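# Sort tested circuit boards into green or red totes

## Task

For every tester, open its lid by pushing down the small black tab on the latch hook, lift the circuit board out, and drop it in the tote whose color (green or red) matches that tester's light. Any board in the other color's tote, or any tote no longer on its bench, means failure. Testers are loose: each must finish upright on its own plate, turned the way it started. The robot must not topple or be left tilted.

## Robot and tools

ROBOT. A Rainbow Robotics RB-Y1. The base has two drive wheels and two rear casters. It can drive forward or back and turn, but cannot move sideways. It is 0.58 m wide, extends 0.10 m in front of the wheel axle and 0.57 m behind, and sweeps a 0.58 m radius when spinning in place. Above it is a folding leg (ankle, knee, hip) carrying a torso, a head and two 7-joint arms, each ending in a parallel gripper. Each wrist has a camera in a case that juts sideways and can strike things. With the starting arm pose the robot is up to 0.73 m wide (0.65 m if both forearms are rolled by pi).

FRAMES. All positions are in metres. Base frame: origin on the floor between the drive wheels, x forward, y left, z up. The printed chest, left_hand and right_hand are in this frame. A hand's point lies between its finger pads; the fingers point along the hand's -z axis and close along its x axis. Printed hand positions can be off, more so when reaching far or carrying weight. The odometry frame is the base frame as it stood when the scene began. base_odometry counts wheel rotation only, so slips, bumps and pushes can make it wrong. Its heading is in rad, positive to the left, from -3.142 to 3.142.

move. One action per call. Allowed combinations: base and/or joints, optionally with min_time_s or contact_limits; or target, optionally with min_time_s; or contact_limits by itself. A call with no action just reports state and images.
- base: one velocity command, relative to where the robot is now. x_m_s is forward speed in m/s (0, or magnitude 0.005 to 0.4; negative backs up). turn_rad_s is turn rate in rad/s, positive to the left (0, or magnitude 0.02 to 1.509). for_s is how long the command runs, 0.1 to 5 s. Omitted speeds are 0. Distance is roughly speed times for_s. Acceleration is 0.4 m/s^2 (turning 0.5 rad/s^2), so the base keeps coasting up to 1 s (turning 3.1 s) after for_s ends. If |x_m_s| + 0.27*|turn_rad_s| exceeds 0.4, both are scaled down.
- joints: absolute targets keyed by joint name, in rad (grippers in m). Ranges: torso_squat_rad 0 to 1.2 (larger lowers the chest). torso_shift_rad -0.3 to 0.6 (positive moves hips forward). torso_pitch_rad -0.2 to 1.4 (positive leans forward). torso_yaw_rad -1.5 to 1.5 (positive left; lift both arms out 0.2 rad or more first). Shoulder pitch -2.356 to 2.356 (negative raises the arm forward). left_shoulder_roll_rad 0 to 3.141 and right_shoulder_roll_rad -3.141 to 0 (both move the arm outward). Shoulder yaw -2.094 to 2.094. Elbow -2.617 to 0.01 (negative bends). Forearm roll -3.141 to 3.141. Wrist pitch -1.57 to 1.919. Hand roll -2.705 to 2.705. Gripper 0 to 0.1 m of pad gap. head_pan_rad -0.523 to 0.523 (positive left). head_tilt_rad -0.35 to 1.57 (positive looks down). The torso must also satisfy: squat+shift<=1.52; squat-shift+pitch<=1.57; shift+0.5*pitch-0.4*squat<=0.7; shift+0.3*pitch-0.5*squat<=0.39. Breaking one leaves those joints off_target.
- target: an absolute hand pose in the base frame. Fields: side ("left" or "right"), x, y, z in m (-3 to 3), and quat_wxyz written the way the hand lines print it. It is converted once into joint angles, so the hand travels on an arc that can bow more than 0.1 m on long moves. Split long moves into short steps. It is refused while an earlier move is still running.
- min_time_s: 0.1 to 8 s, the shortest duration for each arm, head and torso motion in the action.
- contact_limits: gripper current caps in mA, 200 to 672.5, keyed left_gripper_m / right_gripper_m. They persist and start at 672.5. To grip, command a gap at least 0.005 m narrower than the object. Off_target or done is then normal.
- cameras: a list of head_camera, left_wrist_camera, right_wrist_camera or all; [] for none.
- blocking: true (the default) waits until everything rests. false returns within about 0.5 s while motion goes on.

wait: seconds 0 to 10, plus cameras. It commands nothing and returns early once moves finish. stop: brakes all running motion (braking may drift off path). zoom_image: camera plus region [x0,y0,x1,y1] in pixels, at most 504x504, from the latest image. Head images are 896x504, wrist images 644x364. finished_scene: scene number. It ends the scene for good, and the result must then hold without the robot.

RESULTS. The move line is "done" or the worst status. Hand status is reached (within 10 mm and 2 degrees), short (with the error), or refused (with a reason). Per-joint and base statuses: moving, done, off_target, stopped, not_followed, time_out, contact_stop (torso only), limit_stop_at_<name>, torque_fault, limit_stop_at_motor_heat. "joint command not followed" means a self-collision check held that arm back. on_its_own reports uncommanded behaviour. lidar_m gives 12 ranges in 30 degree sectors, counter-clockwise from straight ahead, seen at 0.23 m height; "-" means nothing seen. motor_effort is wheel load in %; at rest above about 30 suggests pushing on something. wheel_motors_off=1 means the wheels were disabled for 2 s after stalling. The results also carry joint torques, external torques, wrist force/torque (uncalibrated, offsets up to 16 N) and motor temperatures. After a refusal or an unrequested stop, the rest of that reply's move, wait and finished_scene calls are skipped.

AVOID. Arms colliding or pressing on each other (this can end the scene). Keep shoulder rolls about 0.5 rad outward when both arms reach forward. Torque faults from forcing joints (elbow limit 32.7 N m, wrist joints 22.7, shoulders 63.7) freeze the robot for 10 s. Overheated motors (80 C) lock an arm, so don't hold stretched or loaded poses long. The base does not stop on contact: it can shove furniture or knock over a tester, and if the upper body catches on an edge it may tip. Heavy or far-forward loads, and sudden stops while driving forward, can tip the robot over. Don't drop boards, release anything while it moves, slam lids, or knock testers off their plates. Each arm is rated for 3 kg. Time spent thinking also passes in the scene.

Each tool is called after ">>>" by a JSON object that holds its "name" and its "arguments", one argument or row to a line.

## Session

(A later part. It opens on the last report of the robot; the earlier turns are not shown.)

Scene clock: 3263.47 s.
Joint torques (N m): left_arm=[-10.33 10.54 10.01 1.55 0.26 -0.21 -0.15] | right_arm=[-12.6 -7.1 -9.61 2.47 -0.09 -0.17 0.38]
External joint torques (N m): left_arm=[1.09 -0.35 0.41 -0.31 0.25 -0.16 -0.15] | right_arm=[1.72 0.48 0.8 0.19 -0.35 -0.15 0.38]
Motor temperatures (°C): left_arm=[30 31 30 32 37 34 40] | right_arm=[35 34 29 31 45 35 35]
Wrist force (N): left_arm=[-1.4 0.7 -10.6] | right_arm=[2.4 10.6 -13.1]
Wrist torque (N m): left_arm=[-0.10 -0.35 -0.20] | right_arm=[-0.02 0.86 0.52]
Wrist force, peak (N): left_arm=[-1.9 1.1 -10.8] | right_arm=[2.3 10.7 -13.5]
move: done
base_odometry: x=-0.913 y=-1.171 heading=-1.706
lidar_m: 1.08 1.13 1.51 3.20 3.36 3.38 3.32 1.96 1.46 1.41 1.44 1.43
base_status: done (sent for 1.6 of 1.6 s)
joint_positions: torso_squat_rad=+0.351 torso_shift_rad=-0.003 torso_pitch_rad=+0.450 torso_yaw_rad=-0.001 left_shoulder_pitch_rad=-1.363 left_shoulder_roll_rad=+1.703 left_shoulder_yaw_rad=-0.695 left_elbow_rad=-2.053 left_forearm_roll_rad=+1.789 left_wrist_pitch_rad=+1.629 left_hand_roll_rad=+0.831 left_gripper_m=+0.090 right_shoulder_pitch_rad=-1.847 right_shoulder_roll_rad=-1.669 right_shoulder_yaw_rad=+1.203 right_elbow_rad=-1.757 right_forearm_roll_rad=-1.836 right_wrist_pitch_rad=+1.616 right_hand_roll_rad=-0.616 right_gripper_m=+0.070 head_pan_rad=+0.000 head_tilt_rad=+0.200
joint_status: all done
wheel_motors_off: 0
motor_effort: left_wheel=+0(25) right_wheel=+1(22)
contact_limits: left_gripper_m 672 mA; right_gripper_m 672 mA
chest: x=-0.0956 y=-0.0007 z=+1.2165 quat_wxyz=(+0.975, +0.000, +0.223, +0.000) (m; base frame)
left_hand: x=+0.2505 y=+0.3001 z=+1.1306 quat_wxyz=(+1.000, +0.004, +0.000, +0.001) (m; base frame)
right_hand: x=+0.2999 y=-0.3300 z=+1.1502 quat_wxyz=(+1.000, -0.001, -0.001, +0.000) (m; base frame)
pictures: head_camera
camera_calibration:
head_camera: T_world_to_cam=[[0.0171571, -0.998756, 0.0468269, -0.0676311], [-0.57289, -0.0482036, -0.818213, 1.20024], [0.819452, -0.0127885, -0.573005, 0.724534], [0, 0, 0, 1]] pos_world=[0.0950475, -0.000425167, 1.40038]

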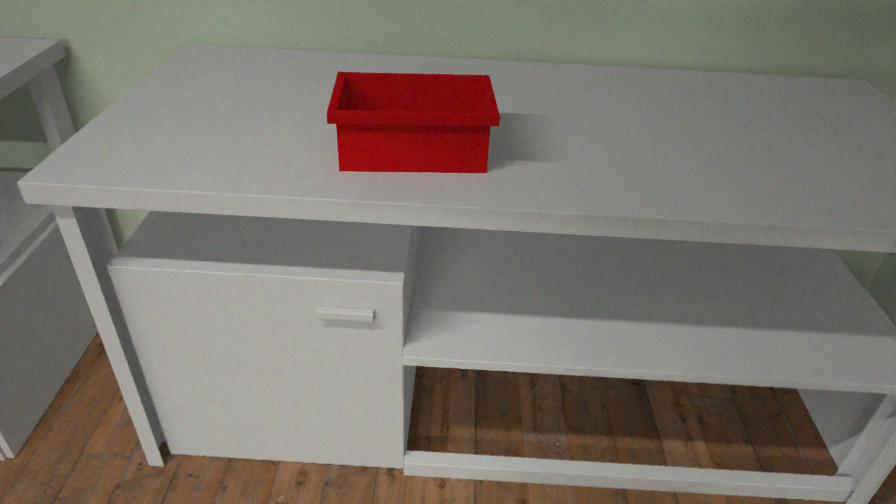

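>>> {"name": "move", "arguments": {
  "base": {"turn_rad_s":0.1,"for_s":0.7},
  "cameras": []
}}

>>> {"name": "move", "arguments": {
  "base": {"x_m_s":0.2,"for_s":3.6},
  "joints": {"head_tilt_rad":0.5},
  "cameras": []
}}

>>> {"name": "move", "arguments": {
  "base": {"turn_rad_s":-0.1,"for_s":0.8},
  "cameras": ["head_camera"]
}}

Scene clock: 3278.80 s.
Joint torques (N m): left_arm=[-10.38 10.48 10.09 1.6 0.2 -0.22 -0.16] | right_arm=[-12.51 -7.53 -9.7 2.33 -0.02 -0.16 0.31]
External joint torques (N m): left_arm=[1.05 -0.41 0.49 -0.27 0.18 -0.17 -0.16] | right_arm=[1.81 0.05 0.72 0.05 -0.28 -0.13 0.31]
Motor temperatures (°C): left_arm=[29 31 30 32 37 34 40] | right_arm=[35 34 29 31 45 35 35]
Wrist force (N): left_arm=[-1.3 0.8 -10.3] | right_arm=[2.2 10.8 -13.3]
Wrist torque (N m): left_arm=[-0.12 -0.34 -0.21] | right_arm=[-0.04 0.84 0.52]
Wrist force, peak (N): left_arm=[-1.5 0.3 -10.8] | right_arm=[2.3 10.9 -13.3]
move: done
base_odometry: x=-0.913 y=-1.171 heading=-1.636
lidar_m: 1.08 1.15 2.45 3.20 3.44 3.33 3.32 1.85 1.43 1.41 1.43 1.60
base_status: done (sent for 0.7 of 0.7 s)
joint_positions: torso_squat_rad=+0.351 torso_shift_rad=-0.003 torso_pitch_rad=+0.450 torso_yaw_rad=-0.001 left_shoulder_pitch_rad=-1.363 left_shoulder_roll_rad=+1.703 left_shoulder_yaw_rad=-0.695 left_elbow_rad=-2.053 left_forearm_roll_rad=+1.789 left_wrist_pitch_rad=+1.629 left_hand_roll_rad=+0.831 left_gripper_m=+0.090 right_shoulder_pitch_rad=-1.847 right_shoulder_roll_rad=-1.669 right_shoulder_yaw_rad=+1.203 right_elbow_rad=-1.757 right_forearm_roll_rad=-1.836 right_wrist_pitch_rad=+1.616 right_hand_roll_rad=-0.616 right_gripper_m=+0.070 head_pan_rad=+0.000 head_tilt_rad=+0.200
joint_status: not commanded
wheel_motors_off: 0
motor_effort: left_wheel=+0(20) right_wheel=+4(24)
contact_limits: left_gripper_m 672 mA; right_gripper_m 672 mA
chest: x=-0.0956 y=-0.0007 z=+1.2165 quat_wxyz=(+0.975, +0.000, +0.223, +0.000) (m; base frame)
left_hand: x=+0.2505 y=+0.3001 z=+1.1307 quat_wxyz=(+1.000, +0.004, +0.000, +0.001) (m; base frame)
right_hand: x=+0.2999 y=-0.3300 z=+1.1502 quat_wxyz=(+1.000, -0.001, -0.001, +0.000) (m; base frame)
pictures: none
No camera images: "cameras" was empty.

Scene clock: 3283.20 s.
Joint torques (N m): left_arm=[-10.27 10.48 10.02 1.69 0.26 -0.2 -0.15] | right_arm=[-12.59 -7.12 -9.77 2.32 -0.1 -0.05 0.37]
External joint torques (N m): left_arm=[1.16 -0.42 0.42 -0.17 0.25 -0.15 -0.15] | right_arm=[1.73 0.46 0.64 0.03 -0.36 -0.02 0.37]
Motor temperatures (°C): left_arm=[29 31 30 32 37 34 40] | right_arm=[35 34 29 31 45 35 35]
Wrist force (N): left_arm=[-1.6 0.8 -10.5] | right_arm=[1.9 10.4 -13.1]
Wrist torque (N m): left_arm=[-0.13 -0.37 -0.21] | right_arm=[-0.03 0.80 0.52]
Wrist force, peak (N): left_arm=[-1.8 0.6 -11.0] | right_arm=[2.1 10.7 -13.6]
move: done
base_odometry: x=-0.960 y=-1.890 heading=-1.636
lidar_m: 0.36 0.37 0.56 2.17 3.38 4.05 4.02 1.93 1.50 1.13 1.12 1.03
base_status: done (sent for 3.6 of 3.6 s)
joint_positions: torso_squat_rad=+0.351 torso_shift_rad=-0.003 torso_pitch_rad=+0.450 torso_yaw_rad=-0.001 left_shoulder_pitch_rad=-1.363 left_shoulder_roll_rad=+1.703 left_shoulder_yaw_rad=-0.695 left_elbow_rad=-2.053 left_forearm_roll_rad=+1.789 left_wrist_pitch_rad=+1.629 left_hand_roll_rad=+0.831 left_gripper_m=+0.090 right_shoulder_pitch_rad=-1.847 right_shoulder_roll_rad=-1.669 right_shoulder_yaw_rad=+1.203 right_elbow_rad=-1.757 right_forearm_roll_rad=-1.836 right_wrist_pitch_rad=+1.616 right_hand_roll_rad=-0.616 right_gripper_m=+0.070 head_pan_rad=+0.000 head_tilt_rad=+0.500
joint_status: all done
wheel_motors_off: 0
motor_effort: left_wheel=+0(25) right_wheel=-1(28)
contact_limits: left_gripper_m 672 mA; right_gripper_m 672 mA
chest: x=-0.0955 y=-0.0007 z=+1.2165 quat_wxyz=(+0.975, +0.000, +0.223, +0.000) (m; base frame)
left_hand: x=+0.2506 y=+0.3001 z=+1.1306 quat_wxyz=(+1.000, +0.004, +0.000, +0.001) (m; base frame)
right_hand: x=+0.3000 y=-0.3300 z=+1.1501 quat_wxyz=(+1.000, -0.001, -0.001, +0.000) (m; base frame)
pictures: none
No camera images: "cameras" was empty.

Scene clock: 3284.50 s.
Joint torques (N m): left_arm=[-10.45 10.33 9.95 1.61 0.16 -0.24 -0.18] | right_arm=[-12.71 -7.28 -10.11 2.34 -0.03 -0.12 0.27]
External joint torques (N m): left_arm=[0.98 -0.56 0.35 -0.25 0.14 -0.19 -0.18] | right_arm=[1.6 0.3 0.3 0.05 -0.29 -0.09 0.27]
Motor temperatures (°C): left_arm=[29 31 30 32 37 34 40] | right_arm=[35 34 29 31 45 35 35]
Wrist force (N): left_arm=[-1.5 0.7 -10.6] | right_arm=[2.4 10.6 -13.5]
Wrist torque (N m): left_arm=[-0.10 -0.36 -0.23] | right_arm=[-0.03 0.88 0.52]
Wrist force, peak (N): left_arm=[-1.6 0.7 -10.7] | right_arm=[2.4 10.6 -13.5]
move: done
base_odometry: x=-0.960 y=-1.890 heading=-1.716
lidar_m: 0.36 0.36 0.52 2.17 3.29 4.05 4.03 2.08 1.53 1.47 1.08 1.04
base_status: done (sent for 0.8 of 0.8 s)
joint_positions: torso_squat_rad=+0.351 torso_shift_rad=-0.003 torso_pitch_rad=+0.450 torso_yaw_rad=-0.001 left_shoulder_pitch_rad=-1.363 left_shoulder_roll_rad=+1.703 left_shoulder_yaw_rad=-0.695 left_elbow_rad=-2.053 left_forearm_roll_rad=+1.789 left_wrist_pitch_rad=+1.629 left_hand_roll_rad=+0.831 left_gripper_m=+0.090 right_shoulder_pitch_rad=-1.847 right_shoulder_roll_rad=-1.669 right_shoulder_yaw_rad=+1.203 right_elbow_rad=-1.757 right_forearm_roll_rad=-1.836 right_wrist_pitch_rad=+1.616 right_hand_roll_rad=-0.616 right_gripper_m=+0.070 head_pan_rad=+0.000 head_tilt_rad=+0.500
joint_status: not commanded
wheel_motors_off: 0
motor_effort: left_wheel=-1(25) right_wheel=-5(21)
contact_limits: left_gripper_m 672 mA; right_gripper_m 672 mA
chest: x=-0.0956 y=-0.0007 z=+1.2165 quat_wxyz=(+0.975, +0.000, +0.223, +0.000) (m; base frame)
left_hand: x=+0.2506 y=+0.3001 z=+1.1306 quat_wxyz=(+1.000, +0.004, +0.000, +0.001) (m; base frame)
right_hand: x=+0.3000 y=-0.3300 z=+1.1502 quat_wxyz=(+1.000, -0.001, -0.001, +0.000) (m; base frame)
pictures: head_camera
camera_calibration:
head_camera: T_world_to_cam=[[0.0303737, -0.998761, 0.0394109, -0.0575098], [-0.789133, -0.0481611, -0.612332, 0.917122], [0.613471, -0.0125016, -0.789618, 1.02728], [0, 0, 0, 1]] pos_world=[0.095274, -0.000426313, 1.37501]

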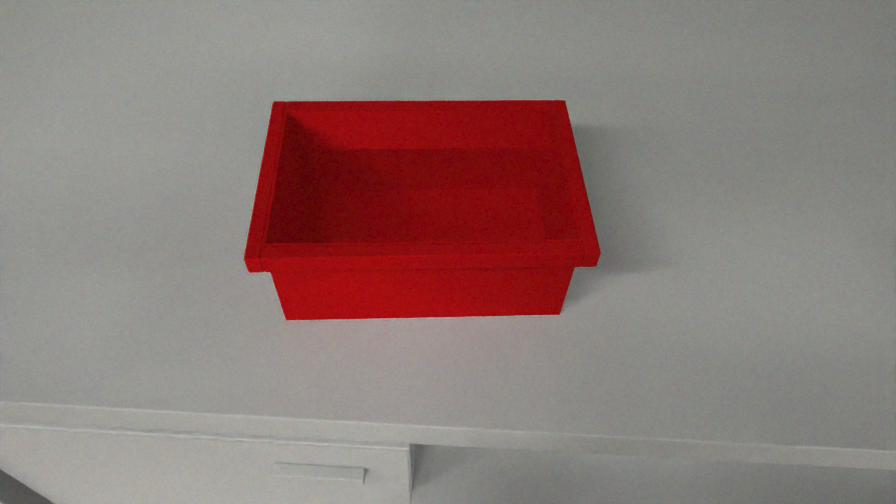

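>>> {"name": "move", "arguments": {
  "base": {"x_m_s":0.08,"for_s":1.17},
  "cameras": []
}}

>>> {"name": "move", "arguments": {
  "target": {"side":"left","x":0.27,"y":0.34,"z":1.12,"quat_wxyz":[1,0,0,0]},
  "min_time_s": 2,
  "cameras": ["head_camera","left_wrist_camera"]
}}

Scene clock: 3291.77 s.
Joint torques (N m): left_arm=[-10.55 10.32 9.97 1.6 0.23 -0.17 -0.19] | right_arm=[-12.77 -7.34 -9.69 2.31 0.02 -0.23 0.37]
External joint torques (N m): left_arm=[0.88 -0.58 0.37 -0.26 0.22 -0.12 -0.19] | right_arm=[1.55 0.24 0.72 0.02 -0.24 -0.21 0.37]
Motor temperatures (°C): left_arm=[29 31 30 32 37 34 40] | right_arm=[35 34 29 31 45 35 35]
Wrist force (N): left_arm=[-1.6 0.6 -10.2] | right_arm=[2.2 10.6 -12.9]
Wrist torque (N m): left_arm=[-0.10 -0.38 -0.21] | right_arm=[-0.04 0.85 0.51]
Wrist force, peak (N): left_arm=[-1.8 0.6 -10.7] | right_arm=[2.3 10.7 -13.7]
move: done
base_odometry: x=-0.973 y=-1.982 heading=-1.716
lidar_m: 0.27 0.28 0.39 1.02 3.26 4.15 4.12 2.07 1.53 1.10 1.10 0.97
base_status: done (sent for 1.17 of 1.17 s)
joint_positions: torso_squat_rad=+0.351 torso_shift_rad=-0.003 torso_pitch_rad=+0.450 torso_yaw_rad=-0.001 left_shoulder_pitch_rad=-1.363 left_shoulder_roll_rad=+1.703 left_shoulder_yaw_rad=-0.695 left_elbow_rad=-2.053 left_forearm_roll_rad=+1.789 left_wrist_pitch_rad=+1.629 left_hand_roll_rad=+0.831 left_gripper_m=+0.090 right_shoulder_pitch_rad=-1.847 right_shoulder_roll_rad=-1.669 right_shoulder_yaw_rad=+1.203 right_elbow_rad=-1.757 right_forearm_roll_rad=-1.836 right_wrist_pitch_rad=+1.616 right_hand_roll_rad=-0.616 right_gripper_m=+0.070 head_pan_rad=+0.000 head_tilt_rad=+0.500
joint_status: not commanded
wheel_motors_off: 0
motor_effort: left_wheel=-5(24) right_wheel=+0(28)
contact_limits: left_gripper_m 672 mA; right_gripper_m 672 mA
chest: x=-0.0955 y=-0.0007 z=+1.2165 quat_wxyz=(+0.975, +0.000, +0.223, +0.000) (m; base frame)
left_hand: x=+0.2506 y=+0.3001 z=+1.1306 quat_wxyz=(+1.000, +0.004, +0.000, +0.001) (m; base frame)
right_hand: x=+0.3000 y=-0.3300 z=+1.1502 quat_wxyz=(+1.000, -0.001, -0.001, +0.000) (m; base frame)
pictures: none
No camera images: "cameras" was empty.

Scene clock: 3294.10 s.
Joint torques (N m): left_arm=[-9.63 13.14 8.53 2.61 0.02 -0.4 -0.2] | right_arm=[-12.6 -7.03 -9.72 2.4 -0.01 -0.2 0.33]
External joint torques (N m): left_arm=[1.92 0.73 -1.47 0.86 0 -0.33 -0.2] | right_arm=[1.72 0.55 0.7 0.11 -0.27 -0.17 0.33]
Motor temperatures (°C): left_arm=[29 31 30 32 37 34 40] | right_arm=[35 34 29 31 45 35 35]
Wrist force (N): left_arm=[-1.4 0.6 -10.6] | right_arm=[2.3 10.4 -13.3]
Wrist torque (N m): left_arm=[-0.11 -0.38 -0.23] | right_arm=[-0.02 0.87 0.52]
Wrist force, peak (N): left_arm=[-1.7 0.5 -11.0] | right_arm=[2.3 10.7 -13.4]
move: done
base_odometry: x=-0.973 y=-1.982 heading=-1.716
lidar_m: 0.26 0.27 0.38 1.03 3.26 4.15 4.12 2.07 1.52 1.10 1.11 0.96
base_status: not commanded
joint_positions: torso_squat_rad=+0.351 torso_shift_rad=-0.003 torso_pitch_rad=+0.450 torso_yaw_rad=-0.001 left_shoulder_pitch_rad=-1.302 left_shoulder_roll_rad=+1.740 left_shoulder_yaw_rad=-0.718 left_elbow_rad=-1.916 left_forearm_roll_rad=+1.774 left_wrist_pitch_rad=+1.576 left_hand_roll_rad=+0.645 left_gripper_m=+0.090 right_shoulder_pitch_rad=-1.847 right_shoulder_roll_rad=-1.669 right_shoulder_yaw_rad=+1.203 right_elbow_rad=-1.757 right_forearm_roll_rad=-1.836 right_wrist_pitch_rad=+1.616 right_hand_roll_rad=-0.616 right_gripper_m=+0.070 head_pan_rad=+0.000 head_tilt_rad=+0.500
joint_status: all done
wheel_motors_off: 0
motor_effort: left_wheel=-4(5) right_wheel=+0(2)
contact_limits: left_gripper_m 672 mA; right_gripper_m 672 mA
chest: x=-0.0956 y=-0.0007 z=+1.2165 quat_wxyz=(+0.975, +0.000, +0.223, +0.000) (m; base frame)
left_hand: x=+0.2700 y=+0.3398 z=+1.1202 quat_wxyz=(+1.000, +0.000, -0.001, +0.000) (m; base frame)
left_hand_status: reached (checked arc, planned for 2.0 s): 0 mm and 0.1 deg off.
right_hand: x=+0.2999 y=-0.3300 z=+1.1502 quat_wxyz=(+1.000, -0.001, -0.001, +0.000) (m; base frame)
pictures: head_camera, left_wrist_camera
camera_calibration:
head_camera: T_world_to_cam=[[0.0303723, -0.998761, 0.0394122, -0.057511], [-0.789106, -0.0481613, -0.612366, 0.917151], [0.613506, -0.0125014, -0.789591, 1.02726], [0, 0, 0, 1]] pos_world=[0.0952437, -0.000426264, 1.37502]
left_wrist_camera: T_world_to_cam=[[0.99982, 0.0152767, -0.0112665, -0.263838], [0.0188334, -0.872456, 0.48833, -0.221379], [-0.00236946, -0.488454, -0.872587, 1.21309], [0, 0, 0, 1]] pos_world=[0.270834, 0.403424, 1.16366]

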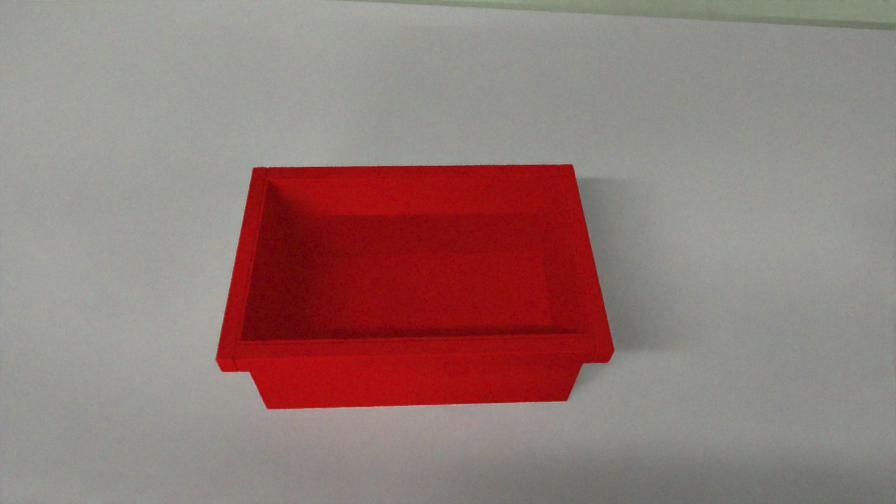

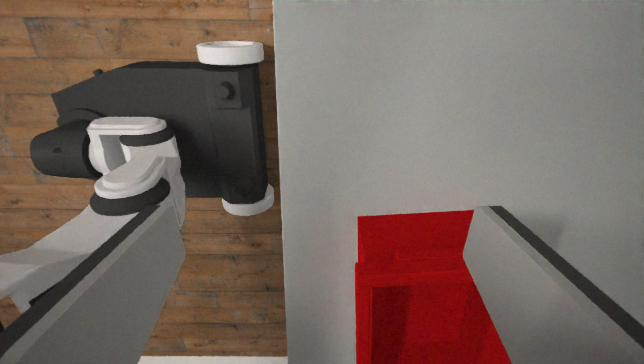

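>>> {"name": "move", "arguments": {
  "target": {"side":"right","x":0.36,"y":-0.15,"z":1.14,"quat_wxyz":[1,0,0,0.01]},
  "min_time_s": 3,
  "cameras": []
}}

>>> {"name": "move", "arguments": {
  "target": {"side":"right","x":0.42,"y":0.015,"z":1.13,"quat_wxyz":[1,0,0,0.015]},
  "min_time_s": 3,
  "cameras": []
}}

>>> {"name": "move", "arguments": {
  "target": {"side":"right","x":0.43,"y":0.018,"z":1.03,"quat_wxyz":[1,0,0,0.015]},
  "min_time_s": 3,
  "cameras": ["head_camera","right_wrist_camera"]
}}

Scene clock: 3305.10 s.
Joint torques (N m): left_arm=[-9.72 13.01 8.61 2.6 0.07 -0.38 -0.25] | right_arm=[-21.67 -4.89 -8.91 2.01 0.25 0.22 -0.19]
External joint torques (N m): left_arm=[1.84 0.6 -1.39 0.84 0.05 -0.3 -0.25] | right_arm=[0.23 2.47 1.39 0.71 0 0.23 -0.19]
Motor temperatures (°C): left_arm=[29 31 30 32 37 34 40] | right_arm=[35 34 29 31 45 35 35]
Wrist force (N): left_arm=[-1.5 0.6 -10.8] | right_arm=[2.5 10.4 -13.1]
Wrist torque (N m): left_arm=[-0.11 -0.39 -0.23] | right_arm=[-0.03 0.90 0.51]
Wrist force, peak (N): left_arm=[-1.5 0.7 -11.0] | right_arm=[2.4 10.8 -13.6]
move: done
base_odometry: x=-0.973 y=-1.982 heading=-1.716
lidar_m: 0.27 0.27 0.39 1.03 3.25 4.14 4.12 2.08 1.53 1.10 1.09 0.97
base_status: not commanded
joint_positions: torso_squat_rad=+0.351 torso_shift_rad=-0.003 torso_pitch_rad=+0.450 torso_yaw_rad=-0.001 left_shoulder_pitch_rad=-1.302 left_shoulder_roll_rad=+1.740 left_shoulder_yaw_rad=-0.718 left_elbow_rad=-1.916 left_forearm_roll_rad=+1.774 left_wrist_pitch_rad=+1.576 left_hand_roll_rad=+0.645 left_gripper_m=+0.090 right_shoulder_pitch_rad=-1.999 right_shoulder_roll_rad=-1.081 right_shoulder_yaw_rad=+1.214 right_elbow_rad=-1.490 right_forearm_roll_rad=-1.735 right_wrist_pitch_rad=+1.672 right_hand_roll_rad=-0.927 right_gripper_m=+0.070 head_pan_rad=+0.000 head_tilt_rad=+0.500
joint_status: all done
wheel_motors_off: 0
motor_effort: left_wheel=-4(5) right_wheel=+1(2)
contact_limits: left_gripper_m 672 mA; right_gripper_m 672 mA
chest: x=-0.0956 y=-0.0007 z=+1.2165 quat_wxyz=(+0.975, +0.000, +0.223, +0.000) (m; base frame)
left_hand: x=+0.2700 y=+0.3398 z=+1.1202 quat_wxyz=(+1.000, +0.000, -0.001, +0.000) (m; base frame)
right_hand: x=+0.3594 y=-0.1502 z=+1.1401 quat_wxyz=(+1.000, +0.001, -0.002, +0.010) (m; base frame)
right_hand_status: reached (checked arc, planned for 3.0 s): 1 mm and 0.2 deg off.
pictures: none
No camera images: "cameras" was empty.

Scene clock: 3308.43 s.
Joint torques (N m): left_arm=[-9.93 12.74 8.42 2.54 0.06 -0.36 -0.18] | right_arm=[-24.9 -8.08 -1.57 1.21 0.32 0.19 0.27]
External joint torques (N m): left_arm=[1.62 0.33 -1.58 0.78 0.04 -0.29 -0.18] | right_arm=[1.39 1.6 0.96 0.87 0.06 0.26 0.27]
Motor temperatures (°C): left_arm=[29 31 30 32 37 34 40] | right_arm=[35 34 29 31 45 35 35]
Wrist force (N): left_arm=[-1.5 0.5 -10.7] | right_arm=[2.0 10.8 -13.2]
Wrist torque (N m): left_arm=[-0.10 -0.39 -0.24] | right_arm=[-0.06 0.84 0.52]
Wrist force, peak (N): left_arm=[-1.4 0.6 -11.0] | right_arm=[2.1 10.7 -13.8]
move: done
base_odometry: x=-0.973 y=-1.982 heading=-1.716
lidar_m: 0.27 0.27 0.38 1.03 3.25 4.14 4.13 2.08 1.52 1.09 1.09 0.97
base_status: not commanded
joint_positions: torso_squat_rad=+0.351 torso_shift_rad=-0.003 torso_pitch_rad=+0.450 torso_yaw_rad=-0.001 left_shoulder_pitch_rad=-1.302 left_shoulder_roll_rad=+1.740 left_shoulder_yaw_rad=-0.718 left_elbow_rad=-1.916 left_forearm_roll_rad=+1.774 left_wrist_pitch_rad=+1.576 left_hand_roll_rad=+0.645 left_gripper_m=+0.090 right_shoulder_pitch_rad=-2.232 right_shoulder_roll_rad=-0.233 right_shoulder_yaw_rad=+1.262 right_elbow_rad=-0.267 right_forearm_roll_rad=-1.631 right_wrist_pitch_rad=+1.679 right_hand_roll_rad=-0.565 right_gripper_m=+0.070 head_pan_rad=+0.000 head_tilt_rad=+0.500
joint_status: all done
wheel_motors_off: 0
motor_effort: left_wheel=-2(5) right_wheel=-1(2)
contact_limits: left_gripper_m 672 mA; right_gripper_m 672 mA
chest: x=-0.0956 y=-0.0007 z=+1.2165 quat_wxyz=(+0.975, +0.000, +0.223, +0.000) (m; base frame)
left_hand: x=+0.2700 y=+0.3398 z=+1.1202 quat_wxyz=(+1.000, +0.000, -0.001, +0.000) (m; base frame)
right_hand: x=+0.4196 y=+0.0147 z=+1.1301 quat_wxyz=(+1.000, +0.004, -0.009, +0.015) (m; base frame)
right_hand_status: reached (checked arc, as near as the solve gets, planned for 3.0 s): 0 mm and 1.1 deg off.
pictures: none
No camera images: "cameras" was empty.

Scene clock: 3311.77 s.
Joint torques (N m): left_arm=[-9.86 12.84 8.6 2.5 -0.01 -0.3 -0.22] | right_arm=[-23.09 -6.3 -1.4 1.15 0.36 -0.43 0.34]
External joint torques (N m): left_arm=[1.7 0.43 -1.4 0.75 -0.04 -0.22 -0.22] | right_arm=[3.51 2.33 1.15 0.85 0.09 -0.31 0.34]
Motor temperatures (°C): left_arm=[29 31 30 32 37 34 40] | right_arm=[36 34 29 31 45 35 35]
Wrist force (N): left_arm=[-1.6 0.7 -10.7] | right_arm=[1.8 10.3 -13.4]
Wrist torque (N m): left_arm=[-0.11 -0.41 -0.22] | right_arm=[0.00 0.82 0.52]
Wrist force, peak (N): left_arm=[-1.4 0.5 -11.1] | right_arm=[2.5 10.9 -13.6]
move: short
base_odometry: x=-0.973 y=-1.982 heading=-1.716
lidar_m: 0.27 0.27 0.38 1.03 3.25 4.14 4.12 2.08 1.52 1.09 1.10 0.97
base_status: not commanded
joint_positions: torso_squat_rad=+0.351 torso_shift_rad=-0.003 torso_pitch_rad=+0.450 torso_yaw_rad=-0.001 left_shoulder_pitch_rad=-1.302 left_shoulder_roll_rad=+1.740 left_shoulder_yaw_rad=-0.718 left_elbow_rad=-1.916 left_forearm_roll_rad=+1.774 left_wrist_pitch_rad=+1.576 left_hand_roll_rad=+0.645 left_gripper_m=+0.090 right_shoulder_pitch_rad=-2.052 right_shoulder_roll_rad=-0.175 right_shoulder_yaw_rad=+1.299 right_elbow_rad=-0.267 right_forearm_roll_rad=-1.588 right_wrist_pitch_rad=+1.469 right_hand_roll_rad=-0.562 right_gripper_m=+0.070 head_pan_rad=+0.000 head_tilt_rad=+0.500
joint_status: all done
wheel_motors_off: 0
motor_effort: left_wheel=-3(5) right_wheel=+0(2)
contact_limits: left_gripper_m 672 mA; right_gripper_m 672 mA
chest: x=-0.0956 y=-0.0007 z=+1.2165 quat_wxyz=(+0.975, +0.000, +0.223, +0.000) (m; base frame)
left_hand: x=+0.2700 y=+0.3398 z=+1.1202 quat_wxyz=(+1.000, +0.000, -0.001, +0.000) (m; base frame)
right_hand: x=+0.4297 y=+0.0177 z=+1.0305 quat_wxyz=(+1.000, +0.010, -0.021, +0.015) (m; base frame)
right_hand_status: short (checked arc, as near as the solve gets, planned for 3.0 s): 1 mm and 2.7 deg off. The place is met; only the turn is off.
pictures: head_camera, right_wrist_camera
camera_calibration:
head_camera: T_world_to_cam=[[0.0303689, -0.998762, 0.0393989, -0.0575035], [-0.789106, -0.0481505, -0.612367, 0.917152], [0.613506, -0.0124929, -0.789591, 1.02726], [0, 0, 0, 1]] pos_world=[0.0952432, -0.000437463, 1.37502]
right_wrist_camera: T_world_to_cam=[[-0.998238, -0.00864045, -0.0587036, 0.492031], [-0.0347954, 0.88662, 0.461187, -0.442764], [0.0480629, 0.462417, -0.885359, 0.955196], [0, 0, 0, 1]] pos_world=[0.429848, -0.0448837, 1.07877]

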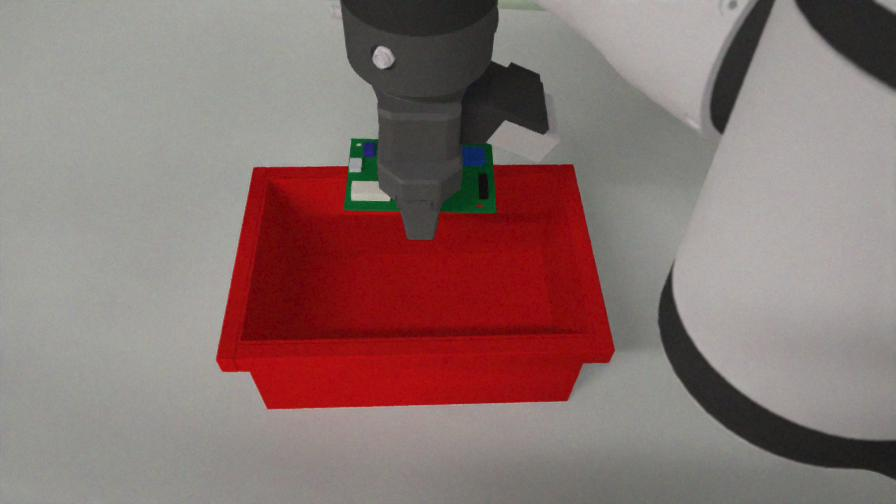

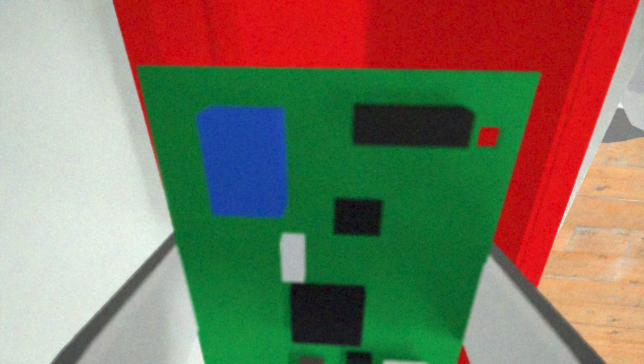

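>>> {"name": "move", "arguments": {
  "target": {"side":"right","x":0.43,"y":0.018,"z":0.98,"quat_wxyz":[1,0,0,0.015]},
  "min_time_s": 2.5,
  "cameras": []
}}

>>> {"name": "move", "arguments": {
  "target": {"side":"right","x":0.43,"y":0.018,"z":0.935,"quat_wxyz":[1,0,0,0.015]},
  "min_time_s": 2.5,
  "cameras": []
}}

>>> {"name": "move", "arguments": {
  "joints": {"torso_pitch_rad":0.505},
  "min_time_s": 3,
  "cameras": ["head_camera","right_wrist_camera"]
}}

Scene clock: 3321.70 s.
Joint torques (N m): left_arm=[-9.76 13.04 8.62 2.56 0.05 -0.37 -0.22] | right_arm=[-22.78 -5.58 -1.65 1.2 0.43 -0.54 -0.31]
External joint torques (N m): left_arm=[1.8 0.63 -1.38 0.81 0.03 -0.3 -0.22] | right_arm=[3.63 2.3 0.89 0.93 0.16 -0.38 -0.31]
Motor temperatures (°C): left_arm=[29 31 30 32 37 34 40] | right_arm=[36 34 29 31 45 35 35]
Wrist force (N): left_arm=[-1.6 0.8 -10.7] | right_arm=[1.6 10.2 -13.5]
Wrist torque (N m): left_arm=[-0.13 -0.41 -0.23] | right_arm=[0.01 0.80 0.51]
Wrist force, peak (N): left_arm=[-1.6 0.5 -11.1] | right_arm=[2.1 10.6 -13.8]
move: short
base_odometry: x=-0.973 y=-1.982 heading=-1.716
lidar_m: 0.27 0.27 0.38 1.03 3.26 4.14 4.11 2.08 1.52 1.09 1.09 0.97
base_status: not commanded
joint_positions: torso_squat_rad=+0.351 torso_shift_rad=-0.003 torso_pitch_rad=+0.450 torso_yaw_rad=-0.001 left_shoulder_pitch_rad=-1.302 left_shoulder_roll_rad=+1.740 left_shoulder_yaw_rad=-0.718 left_elbow_rad=-1.916 left_forearm_roll_rad=+1.774 left_wrist_pitch_rad=+1.576 left_hand_roll_rad=+0.645 left_gripper_m=+0.090 right_shoulder_pitch_rad=-1.960 right_shoulder_roll_rad=-0.148 right_shoulder_yaw_rad=+1.321 right_elbow_rad=-0.267 right_forearm_roll_rad=-1.564 right_wrist_pitch_rad=+1.356 right_hand_roll_rad=-0.564 right_gripper_m=+0.070 head_pan_rad=+0.000 head_tilt_rad=+0.500
joint_status: all done
wheel_motors_off: 0
motor_effort: left_wheel=-4(5) right_wheel=+0(2)
contact_limits: left_gripper_m 672 mA; right_gripper_m 672 mA
chest: x=-0.0956 y=-0.0007 z=+1.2165 quat_wxyz=(+0.975, +0.000, +0.223, +0.000) (m; base frame)
left_hand: x=+0.2700 y=+0.3398 z=+1.1202 quat_wxyz=(+1.000, +0.000, -0.001, +0.000) (m; base frame)
right_hand: x=+0.4297 y=+0.0177 z=+0.9805 quat_wxyz=(+0.999, +0.014, -0.031, +0.015) (m; base frame)
right_hand_status: short (checked arc, as near as the solve gets, planned for 2.5 s): 1 mm and 3.9 deg off. The place is met; only the turn is off.
pictures: none
No camera images: "cameras" was empty.

Scene clock: 3324.53 s.
Joint torques (N m): left_arm=[-9.64 12.78 8.59 2.51 0.05 -0.41 -0.2] | right_arm=[-22.31 -4.54 -1.67 1.21 0.38 -0.57 -0.39]
External joint torques (N m): left_arm=[1.91 0.37 -1.41 0.76 0.03 -0.33 -0.2] | right_arm=[3.75 2.53 0.84 0.99 0.1 -0.33 -0.39]
Motor temperatures (°C): left_arm=[29 31 30 32 37 34 40] | right_arm=[36 34 29 31 45 35 35]
Wrist force (N): left_arm=[-1.6 0.7 -10.6] | right_arm=[1.4 10.4 -13.4]
Wrist torque (N m): left_arm=[-0.13 -0.41 -0.23] | right_arm=[-0.02 0.78 0.52]
Wrist force, peak (N): left_arm=[-1.6 0.7 -10.9] | right_arm=[1.9 11.1 -13.6]
move: short
base_odometry: x=-0.973 y=-1.982 heading=-1.716
lidar_m: 0.26 0.27 0.38 1.03 3.25 4.15 4.13 2.08 1.52 1.10 1.09 0.97
base_status: not commanded
joint_positions: torso_squat_rad=+0.351 torso_shift_rad=-0.003 torso_pitch_rad=+0.450 torso_yaw_rad=-0.001 left_shoulder_pitch_rad=-1.302 left_shoulder_roll_rad=+1.740 left_shoulder_yaw_rad=-0.718 left_elbow_rad=-1.916 left_forearm_roll_rad=+1.774 left_wrist_pitch_rad=+1.576 left_hand_roll_rad=+0.645 left_gripper_m=+0.090 right_shoulder_pitch_rad=-1.873 right_shoulder_roll_rad=-0.126 right_shoulder_yaw_rad=+1.342 right_elbow_rad=-0.267 right_forearm_roll_rad=-1.537 right_wrist_pitch_rad=+1.233 right_hand_roll_rad=-0.569 right_gripper_m=+0.070 head_pan_rad=+0.000 head_tilt_rad=+0.500
joint_status: all done
wheel_motors_off: 0
motor_effort: left_wheel=-4(5) right_wheel=+0(2)
contact_limits: left_gripper_m 672 mA; right_gripper_m 672 mA
chest: x=-0.0956 y=-0.0007 z=+1.2165 quat_wxyz=(+0.975, +0.000, +0.223, +0.000) (m; base frame)
left_hand: x=+0.2700 y=+0.3398 z=+1.1202 quat_wxyz=(+1.000, +0.000, -0.001, +0.000) (m; base frame)
right_hand: x=+0.4297 y=+0.0177 z=+0.9356 quat_wxyz=(+0.998, +0.022, -0.048, +0.015) (m; base frame)
right_hand_status: short (checked arc, as near as the solve gets, planned for 2.5 s): 1 mm and 6.1 deg off. The place is met; only the turn is off.
pictures: none
No camera images: "cameras" was empty.

Scene clock: 3327.83 s.
Joint torques (N m): left_arm=[-9.81 13.27 8.71 2.29 0.1 -0.23 -0.13] | right_arm=[-22.42 -3.88 -1.25 0.8 0.31 -0.56 -0.28]
External joint torques (N m): left_arm=[1.62 0.37 -1.25 0.78 0.02 -0.24 -0.13] | right_arm=[3.34 2.45 1.25 0.8 0.1 -0.41 -0.28]
Motor temperatures (°C): left_arm=[29 31 30 32 37 34 40] | right_arm=[36 34 29 31 45 35 35]
Wrist force (N): left_arm=[-1.4 0.4 -10.4] | right_arm=[1.7 10.4 -13.3]
Wrist torque (N m): left_arm=[-0.10 -0.39 -0.23] | right_arm=[-0.02 0.76 0.52]
Wrist force, peak (N): left_arm=[-1.6 0.6 -11.0] | right_arm=[2.0 10.6 -13.5]
move: done
base_odometry: x=-0.973 y=-1.982 heading=-1.716
lidar_m: 0.27 0.27 0.38 1.02 3.25 4.15 4.12 2.08 1.53 1.10 1.09 0.97
base_status: not commanded
joint_positions: torso_squat_rad=+0.351 torso_shift_rad=-0.003 torso_pitch_rad=+0.505 torso_yaw_rad=-0.001 left_shoulder_pitch_rad=-1.302 left_shoulder_roll_rad=+1.740 left_shoulder_yaw_rad=-0.718 left_elbow_rad=-1.916 left_forearm_roll_rad=+1.774 left_wrist_pitch_rad=+1.576 left_hand_roll_rad=+0.645 left_gripper_m=+0.090 right_shoulder_pitch_rad=-1.873 right_shoulder_roll_rad=-0.126 right_shoulder_yaw_rad=+1.342 right_elbow_rad=-0.267 right_forearm_roll_rad=-1.537 right_wrist_pitch_rad=+1.233 right_hand_roll_rad=-0.569 right_gripper_m=+0.070 head_pan_rad=+0.000 head_tilt_rad=+0.500
joint_status: all done
wheel_motors_off: 0
motor_effort: left_wheel=-4(5) right_wheel=+0(2)
contact_limits: left_gripper_m 672 mA; right_gripper_m 672 mA
chest: x=-0.0805 y=-0.0007 z=+1.2087 quat_wxyz=(+0.968, +0.000, +0.250, +0.000) (m; base frame)
left_hand: x=+0.2792 y=+0.3398 z=+1.0925 quat_wxyz=(+1.000, +0.000, +0.027, +0.000) (m; base frame)
right_hand: x=+0.4286 y=+0.0177 z=+0.8994 quat_wxyz=(+0.999, +0.023, -0.021, +0.014) (m; base frame)
pictures: head_camera, right_wrist_camera
camera_calibration:
head_camera: T_world_to_cam=[[0.0325216, -0.998761, 0.0376731, -0.0553896], [-0.821497, -0.0481809, -0.568174, 0.868251], [0.569285, -0.0124704, -0.822046, 1.04752], [0, 0, 0, 1]] pos_world=[0.118727, -0.000424766, 1.35652]
right_wrist_camera: T_world_to_cam=[[-0.998311, -0.00659982, -0.0577271, 0.482322], [-0.0337745, 0.87435, 0.48412, -0.403197], [0.0472786, 0.485252, -0.873095, 0.828105], [0, 0, 0, 1]] pos_world=[0.428738, -0.0461217, 0.946053]

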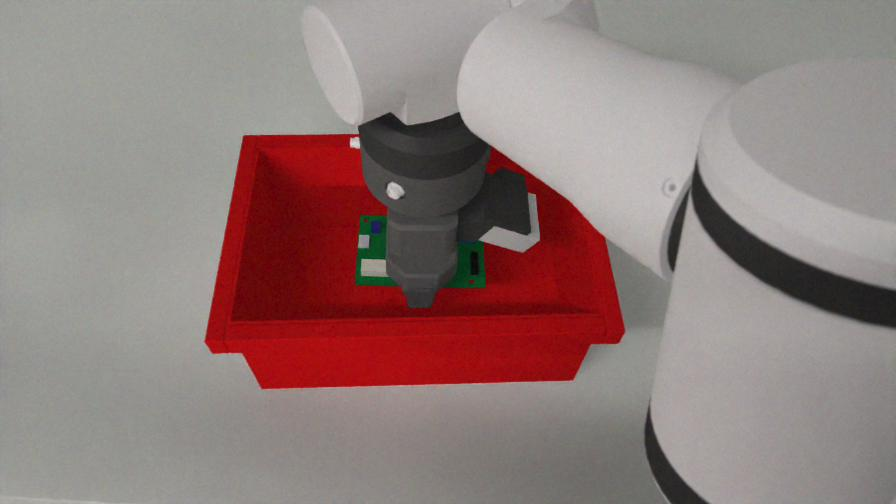

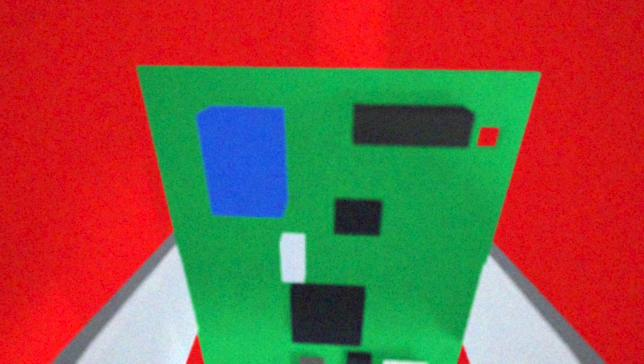

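>>> {"name": "move", "arguments": {
  "target": {"side":"right","x":0.43,"y":0.018,"z":0.876,"quat_wxyz":[1,0,0,0.015]},
  "min_time_s": 2,
  "cameras": []
}}

>>> {"name": "move", "arguments": {
  "target": {"side":"right","x":0.43,"y":0.018,"z":0.866,"quat_wxyz":[1,0,0,0.015]},
  "min_time_s": 2,
  "cameras": []
}}

>>> {"name": "move", "arguments": {
  "target": {"side":"right","x":0.43,"y":0.018,"z":0.86,"quat_wxyz":[1,0,0,0.015]},
  "min_time_s": 2,
  "cameras": ["head_camera"]
}}

Scene clock: 3337.00 s.
Joint torques (N m): left_arm=[-9.91 13.21 8.66 2.18 0.08 -0.26 -0.25] | right_arm=[-21.89 -3.45 -1.5 0.77 0.37 -0.52 -0.28]
External joint torques (N m): left_arm=[1.52 0.32 -1.3 0.67 0 -0.27 -0.25] | right_arm=[3.53 2.39 0.94 0.67 0.1 -0.31 -0.29]
Motor temperatures (°C): left_arm=[29 31 30 32 37 34 40] | right_arm=[36 34 29 31 45 35 35]
Wrist force (N): left_arm=[-1.3 0.5 -10.6] | right_arm=[1.3 10.4 -13.2]
Wrist torque (N m): left_arm=[-0.10 -0.38 -0.24] | right_arm=[-0.03 0.76 0.53]
Wrist force, peak (N): left_arm=[-1.2 0.5 -11.0] | right_arm=[1.9 10.5 -13.8]
move: short
base_odometry: x=-0.973 y=-1.982 heading=-1.716
lidar_m: 0.26 0.27 0.38 1.03 3.26 4.14 4.13 2.09 1.53 1.10 1.09 0.97
base_status: not commanded
joint_positions: torso_squat_rad=+0.351 torso_shift_rad=-0.003 torso_pitch_rad=+0.505 torso_yaw_rad=-0.001 left_shoulder_pitch_rad=-1.302 left_shoulder_roll_rad=+1.740 left_shoulder_yaw_rad=-0.718 left_elbow_rad=-1.916 left_forearm_roll_rad=+1.774 left_wrist_pitch_rad=+1.576 left_hand_roll_rad=+0.645 left_gripper_m=+0.090 right_shoulder_pitch_rad=-1.831 right_shoulder_roll_rad=-0.108 right_shoulder_yaw_rad=+1.368 right_elbow_rad=-0.267 right_forearm_roll_rad=-1.507 right_wrist_pitch_rad=+1.154 right_hand_roll_rad=-0.590 right_gripper_m=+0.070 head_pan_rad=+0.000 head_tilt_rad=+0.500
joint_status: all done
wheel_motors_off: 0
motor_effort: left_wheel=-4(5) right_wheel=-1(2)
contact_limits: left_gripper_m 672 mA; right_gripper_m 672 mA
chest: x=-0.0805 y=-0.0007 z=+1.2087 quat_wxyz=(+0.968, +0.000, +0.250, +0.000) (m; base frame)
left_hand: x=+0.2792 y=+0.3398 z=+1.0925 quat_wxyz=(+1.000, +0.000, +0.027, +0.000) (m; base frame)
right_hand: x=+0.4297 y=+0.0176 z=+0.8766 quat_wxyz=(+0.999, +0.020, -0.042, +0.015) (m; base frame)
right_hand_status: short (checked arc, as near as the solve gets, planned for 2.0 s): 1 mm and 5.3 deg off. The place is met; only the turn is off.
pictures: none
No camera images: "cameras" was empty.

Scene clock: 3339.33 s.
Joint torques (N m): left_arm=[-9.86 13.46 8.55 2.31 0.08 -0.26 -0.19] | right_arm=[-21.84 -2.93 -1.31 0.92 0.44 -0.63 -0.33]
External joint torques (N m): left_arm=[1.57 0.56 -1.41 0.8 0 -0.28 -0.19] | right_arm=[3.44 2.69 1.11 0.83 0.17 -0.38 -0.33]
Motor temperatures (°C): left_arm=[29 31 30 32 37 34 40] | right_arm=[36 34 29 31 45 35 35]
Wrist force (N): left_arm=[-1.1 0.8 -10.7] | right_arm=[1.6 10.2 -13.4]
Wrist torque (N m): left_arm=[-0.14 -0.37 -0.24] | right_arm=[-0.01 0.79 0.49]
Wrist force, peak (N): left_arm=[-1.4 0.5 -11.0] | right_arm=[1.5 10.8 -13.4]
move: short
base_odometry: x=-0.973 y=-1.982 heading=-1.716
lidar_m: 0.27 0.28 0.38 1.03 3.25 4.14 4.13 2.08 1.53 1.10 1.10 0.97
base_status: not commanded
joint_positions: torso_squat_rad=+0.351 torso_shift_rad=-0.003 torso_pitch_rad=+0.505 torso_yaw_rad=-0.001 left_shoulder_pitch_rad=-1.302 left_shoulder_roll_rad=+1.740 left_shoulder_yaw_rad=-0.718 left_elbow_rad=-1.916 left_forearm_roll_rad=+1.774 left_wrist_pitch_rad=+1.576 left_hand_roll_rad=+0.645 left_gripper_m=+0.090 right_shoulder_pitch_rad=-1.810 right_shoulder_roll_rad=-0.104 right_shoulder_yaw_rad=+1.373 right_elbow_rad=-0.267 right_forearm_roll_rad=-1.499 right_wrist_pitch_rad=+1.119 right_hand_roll_rad=-0.592 right_gripper_m=+0.070 head_pan_rad=+0.000 head_tilt_rad=+0.500
joint_status: all done
wheel_motors_off: 0
motor_effort: left_wheel=-4(5) right_wheel=+1(2)
contact_limits: left_gripper_m 672 mA; right_gripper_m 672 mA
chest: x=-0.0805 y=-0.0007 z=+1.2087 quat_wxyz=(+0.968, +0.000, +0.250, +0.000) (m; base frame)
left_hand: x=+0.2792 y=+0.3398 z=+1.0925 quat_wxyz=(+1.000, +0.000, +0.027, +0.000) (m; base frame)
right_hand: x=+0.4297 y=+0.0176 z=+0.8666 quat_wxyz=(+0.998, +0.024, -0.049, +0.015) (m; base frame)
right_hand_status: short (checked arc, as near as the solve gets, planned for 2.0 s): 1 mm and 6.3 deg off. The place is met; only the turn is off.
pictures: none
No camera images: "cameras" was empty.

Scene clock: 3341.67 s.
Joint torques (N m): left_arm=[-9.97 13.35 8.84 2.29 0.04 -0.32 -0.22] | right_arm=[-18.65 -2.42 -1.05 1.03 0.57 -1.19 -0.3]
External joint torques (N m): left_arm=[1.45 0.45 -1.12 0.78 -0.04 -0.33 -0.22] | right_arm=[6.55 3.09 1.37 0.95 0.29 -0.92 -0.31]
Motor temperatures (°C): left_arm=[29 31 30 32 37 34 40] | right_arm=[36 34 29 31 45 35 35]
Wrist force (N): left_arm=[-1.2 0.6 -10.8] | right_arm=[0.3 9.9 -3.7]
Wrist torque (N m): left_arm=[-0.11 -0.38 -0.24] | right_arm=[-0.09 1.20 0.53]
Wrist force, peak (N): left_arm=[-1.3 0.6 -10.9] | right_arm=[1.3 10.4 -13.5]
move: short
base_odometry: x=-0.973 y=-1.982 heading=-1.716
lidar_m: 0.27 0.27 0.39 1.02 3.26 4.15 4.13 2.08 1.54 1.10 1.10 0.96
base_status: not commanded
joint_positions: torso_squat_rad=+0.351 torso_shift_rad=-0.003 torso_pitch_rad=+0.505 torso_yaw_rad=-0.001 left_shoulder_pitch_rad=-1.302 left_shoulder_roll_rad=+1.740 left_shoulder_yaw_rad=-0.718 left_elbow_rad=-1.916 left_forearm_roll_rad=+1.774 left_wrist_pitch_rad=+1.576 left_hand_roll_rad=+0.645 left_gripper_m=+0.090 right_shoulder_pitch_rad=-1.798 right_shoulder_roll_rad=-0.102 right_shoulder_yaw_rad=+1.377 right_elbow_rad=-0.267 right_forearm_roll_rad=-1.494 right_wrist_pitch_rad=+1.097 right_hand_roll_rad=-0.594 right_gripper_m=+0.070 head_pan_rad=+0.000 head_tilt_rad=+0.500
joint_status: all done
wheel_motors_off: 0
motor_effort: left_wheel=-4(5) right_wheel=+0(1)
contact_limits: left_gripper_m 672 mA; right_gripper_m 672 mA
chest: x=-0.0806 y=-0.0007 z=+1.2087 quat_wxyz=(+0.968, +0.000, +0.250, +0.000) (m; base frame)
left_hand: x=+0.2791 y=+0.3398 z=+1.0925 quat_wxyz=(+1.000, +0.000, +0.027, +0.000) (m; base frame)
right_hand: x=+0.4299 y=+0.0177 z=+0.8611 quat_wxyz=(+0.998, +0.026, -0.054, +0.015) (m; base frame)
right_hand_status: short (checked arc, as near as the solve gets, planned for 2.0 s): 1 mm and 6.9 deg off. The place is met; only the turn is off.
pictures: head_camera
camera_calibration:
head_camera: T_world_to_cam=[[0.0325184, -0.998761, 0.037676, -0.0553914], [-0.821447, -0.0481811, -0.568246, 0.86829], [0.569357, -0.0124704, -0.821996, 1.04752], [0, 0, 0, 1]] pos_world=[0.118644, -0.000424591, 1.35654]

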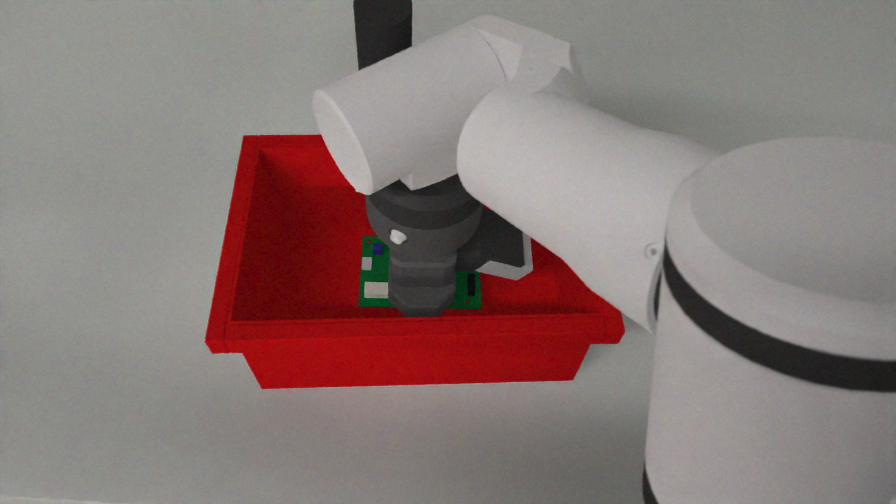

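>>> {"name": "move", "arguments": {
  "joints": {"right_gripper_m":0.09},
  "cameras": ["head_camera"]
}}

>>> {"name": "move", "arguments": {
  "target": {"side":"right","x":0.43,"y":0.018,"z":0.93,"quat_wxyz":[1,0,0,0]},
  "min_time_s": 2,
  "cameras": []
}}

>>> {"name": "move", "arguments": {
  "target": {"side":"right","x":0.43,"y":0.018,"z":1.06,"quat_wxyz":[1,0,0,0]},
  "min_time_s": 2,
  "cameras": ["head_camera"]
}}

Scene clock: 3369.63 s.
Joint torques (N m): left_arm=[-9.89 13.3 8.77 2.27 0.14 -0.25 -0.21] | right_arm=[-15.19 -2.34 -0.72 0.49 0.07 0.08 -0.3]
External joint torques (N m): left_arm=[1.54 0.41 -1.2 0.77 0.06 -0.27 -0.21] | right_arm=[10.02 3.18 1.69 0.41 -0.21 0.35 -0.31]
Motor temperatures (°C): left_arm=[29 32 30 32 37 34 40] | right_arm=[36 34 29 31 45 35 35]
Wrist force (N): left_arm=[-1.3 0.6 -10.7] | right_arm=[7.8 10.8 4.5]
Wrist torque (N m): left_arm=[-0.12 -0.39 -0.23] | right_arm=[-0.09 1.47 0.52]
Wrist force, peak (N): left_arm=[-1.5 0.6 -11.0] | right_arm=[8.1 10.9 5.8]
move: done
base_odometry: x=-0.973 y=-1.982 heading=-1.716
lidar_m: 0.27 0.27 0.38 1.02 3.26 4.15 4.12 2.07 1.52 1.11 1.10 0.97
base_status: not commanded
joint_positions: torso_squat_rad=+0.351 torso_shift_rad=-0.003 torso_pitch_rad=+0.504 torso_yaw_rad=-0.001 left_shoulder_pitch_rad=-1.302 left_shoulder_roll_rad=+1.740 left_shoulder_yaw_rad=-0.718 left_elbow_rad=-1.916 left_forearm_roll_rad=+1.774 left_wrist_pitch_rad=+1.576 left_hand_roll_rad=+0.645 left_gripper_m=+0.090 right_shoulder_pitch_rad=-1.799 right_shoulder_roll_rad=-0.102 right_shoulder_yaw_rad=+1.377 right_elbow_rad=-0.267 right_forearm_roll_rad=-1.493 right_wrist_pitch_rad=+1.096 right_hand_roll_rad=-0.594 right_gripper_m=+0.090 head_pan_rad=+0.000 head_tilt_rad=+0.500
joint_status: all done
wheel_motors_off: 0
motor_effort: left_wheel=-4(5) right_wheel=+1(1)
contact_limits: left_gripper_m 672 mA; right_gripper_m 672 mA
chest: x=-0.0807 y=-0.0007 z=+1.2087 quat_wxyz=(+0.968, +0.000, +0.250, +0.000) (m; base frame)
left_hand: x=+0.2791 y=+0.3398 z=+1.0927 quat_wxyz=(+1.000, +0.000, +0.027, +0.000) (m; base frame)
right_hand: x=+0.4303 y=+0.0179 z=+0.8617 quat_wxyz=(+0.998, +0.026, -0.055, +0.015) (m; base frame)
pictures: head_camera
camera_calibration:
head_camera: T_world_to_cam=[[0.0325066, -0.998761, 0.0376859, -0.0554017], [-0.821275, -0.0481808, -0.568495, 0.868524], [0.569606, -0.0124706, -0.821823, 1.04743], [0, 0, 0, 1]] pos_world=[0.118475, -0.00042475, 1.35664]

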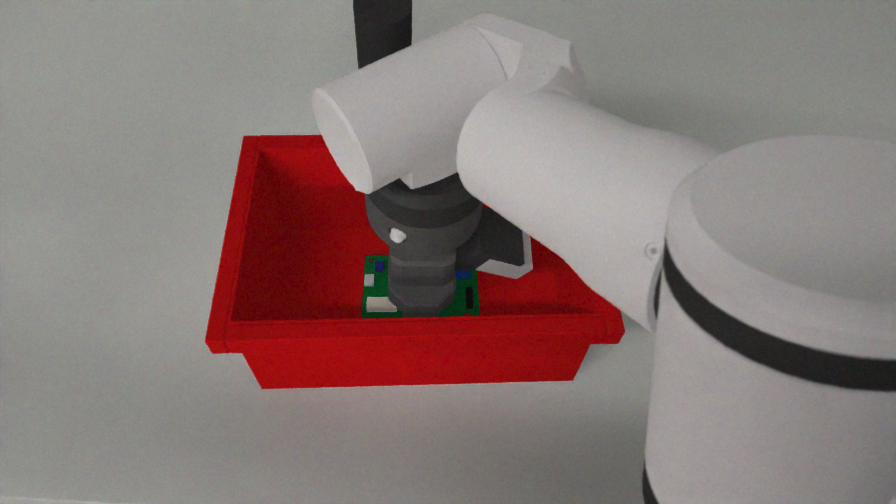

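Scene clock: 3371.97 s.
Joint torques (N m): left_arm=[-9.8 13.29 8.61 2.31 0.09 -0.26 -0.18] | right_arm=[-24.88 -8.17 -3.73 0.57 -0.13 0.11 -0.35]
External joint torques (N m): left_arm=[1.62 0.4 -1.36 0.8 0 -0.28 -0.19] | right_arm=[1.16 -1.28 -1.24 0.43 -0.39 0.19 -0.35]
Motor temperatures (°C): left_arm=[29 32 30 32 37 34 40] | right_arm=[36 34 29 31 45 35 35]
Wrist force (N): left_arm=[-1.5 0.9 -10.7] | right_arm=[2.0 10.5 -13.0]
Wrist torque (N m): left_arm=[-0.16 -0.43 -0.25] | right_arm=[-0.01 0.83 0.52]
Wrist force, peak (N): left_arm=[-1.1 0.5 -11.0] | right_arm=[2.3 11.0 -13.4]
move: done
base_odometry: x=-0.973 y=-1.982 heading=-1.716
lidar_m: 0.26 0.27 0.38 1.03 3.25 4.15 4.12 2.08 1.52 1.10 1.10 0.97
base_status: not commanded
joint_positions: torso_squat_rad=+0.351 torso_shift_rad=-0.003 torso_pitch_rad=+0.505 torso_yaw_rad=-0.001 left_shoulder_pitch_rad=-1.302 left_shoulder_roll_rad=+1.740 left_shoulder_yaw_rad=-0.718 left_elbow_rad=-1.916 left_forearm_roll_rad=+1.774 left_wrist_pitch_rad=+1.576 left_hand_roll_rad=+0.645 left_gripper_m=+0.090 right_shoulder_pitch_rad=-1.937 right_shoulder_roll_rad=-0.131 right_shoulder_yaw_rad=+1.340 right_elbow_rad=-0.267 right_forearm_roll_rad=-1.543 right_wrist_pitch_rad=+1.323 right_hand_roll_rad=-0.611 right_gripper_m=+0.090 head_pan_rad=+0.000 head_tilt_rad=+0.500
joint_status: all done
wheel_motors_off: 0
motor_effort: left_wheel=-2(5) right_wheel=+0(3)
contact_limits: left_gripper_m 672 mA; right_gripper_m 672 mA
chest: x=-0.0806 y=-0.0007 z=+1.2087 quat_wxyz=(+0.968, +0.000, +0.250, +0.000) (m; base frame)
left_hand: x=+0.2791 y=+0.3398 z=+1.0925 quat_wxyz=(+1.000, +0.000, +0.027, +0.000) (m; base frame)
right_hand: x=+0.4294 y=+0.0179 z=+0.9299 quat_wxyz=(+1.000, +0.006, -0.012, +0.000) (m; base frame)
right_hand_status: reached (checked arc, as near as the solve gets, planned for 2.0 s): 1 mm and 1.5 deg off.
pictures: none
No camera images: "cameras" was empty.

Scene clock: 3374.30 s.
Joint torques (N m): left_arm=[-9.71 13.21 8.61 2.37 0.09 -0.29 -0.21] | right_arm=[-25.43 -9.89 -5.28 -0.11 -0.2 0.23 -0.31]
External joint torques (N m): left_arm=[1.72 0.32 -1.35 0.86 0.01 -0.3 -0.21] | right_arm=[1.24 -1.23 -1.17 -0.34 -0.45 0.22 -0.31]
Motor temperatures (°C): left_arm=[29 32 30 32 37 34 40] | right_arm=[36 34 29 31 45 35 35]
Wrist force (N): left_arm=[-1.4 0.6 -10.6] | right_arm=[2.1 10.7 -13.1]
Wrist torque (N m): left_arm=[-0.12 -0.40 -0.24] | right_arm=[-0.05 0.83 0.52]
Wrist force, peak (N): left_arm=[-1.2 0.7 -10.9] | right_arm=[2.3 10.5 -13.4]
move: done
base_odometry: x=-0.973 y=-1.982 heading=-1.716
lidar_m: 0.27 0.28 0.38 1.03 3.26 4.14 4.12 2.08 1.53 1.10 1.09 0.96
base_status: not commanded
joint_positions: torso_squat_rad=+0.351 torso_shift_rad=-0.003 torso_pitch_rad=+0.505 torso_yaw_rad=-0.001 left_shoulder_pitch_rad=-1.302 left_shoulder_roll_rad=+1.740 left_shoulder_yaw_rad=-0.718 left_elbow_rad=-1.916 left_forearm_roll_rad=+1.774 left_wrist_pitch_rad=+1.576 left_hand_roll_rad=+0.645 left_gripper_m=+0.090 right_shoulder_pitch_rad=-2.152 right_shoulder_roll_rad=-0.279 right_shoulder_yaw_rad=+1.284 right_elbow_rad=-0.443 right_forearm_roll_rad=-1.604 right_wrist_pitch_rad=+1.602 right_hand_roll_rad=-0.698 right_gripper_m=+0.090 head_pan_rad=+0.000 head_tilt_rad=+0.500
joint_status: all done
wheel_motors_off: 0
motor_effort: left_wheel=-3(5) right_wheel=+1(2)
contact_limits: left_gripper_m 672 mA; right_gripper_m 672 mA
chest: x=-0.0806 y=-0.0007 z=+1.2087 quat_wxyz=(+0.968, +0.000, +0.250, +0.000) (m; base frame)
left_hand: x=+0.2791 y=+0.3398 z=+1.0925 quat_wxyz=(+1.000, +0.000, +0.027, +0.000) (m; base frame)
right_hand: x=+0.4299 y=+0.0181 z=+1.0599 quat_wxyz=(+1.000, -0.004, +0.007, +0.000) (m; base frame)
right_hand_status: reached (checked arc, planned for 2.0 s): 0 mm and 0.9 deg off.
pictures: head_camera
camera_calibration:
head_camera: T_world_to_cam=[[0.0325164, -0.998761, 0.0376775, -0.0553926], [-0.821422, -0.0481809, -0.568282, 0.868314], [0.569393, -0.0124706, -0.821971, 1.04751], [0, 0, 0, 1]] pos_world=[0.11861, -0.000424701, 1.35655]

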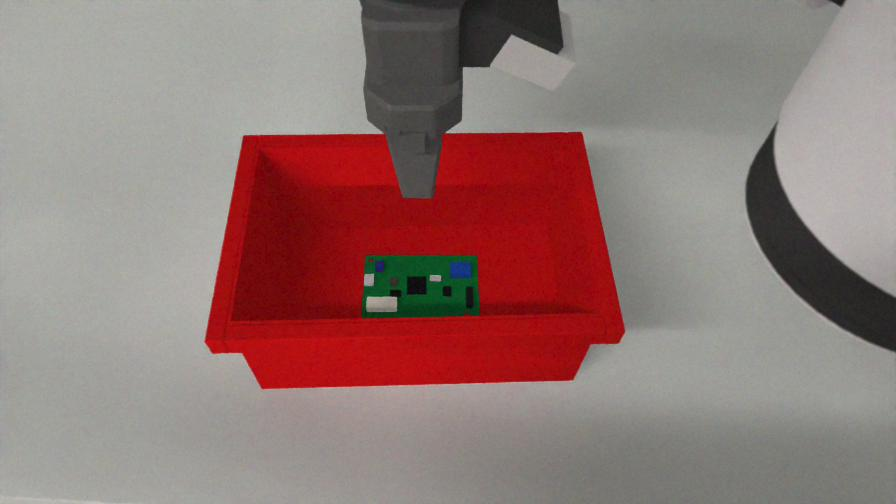

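>>> {"name": "finished_scene", "arguments": {
  "scene": 1
}}

The scene is finished: the task was done.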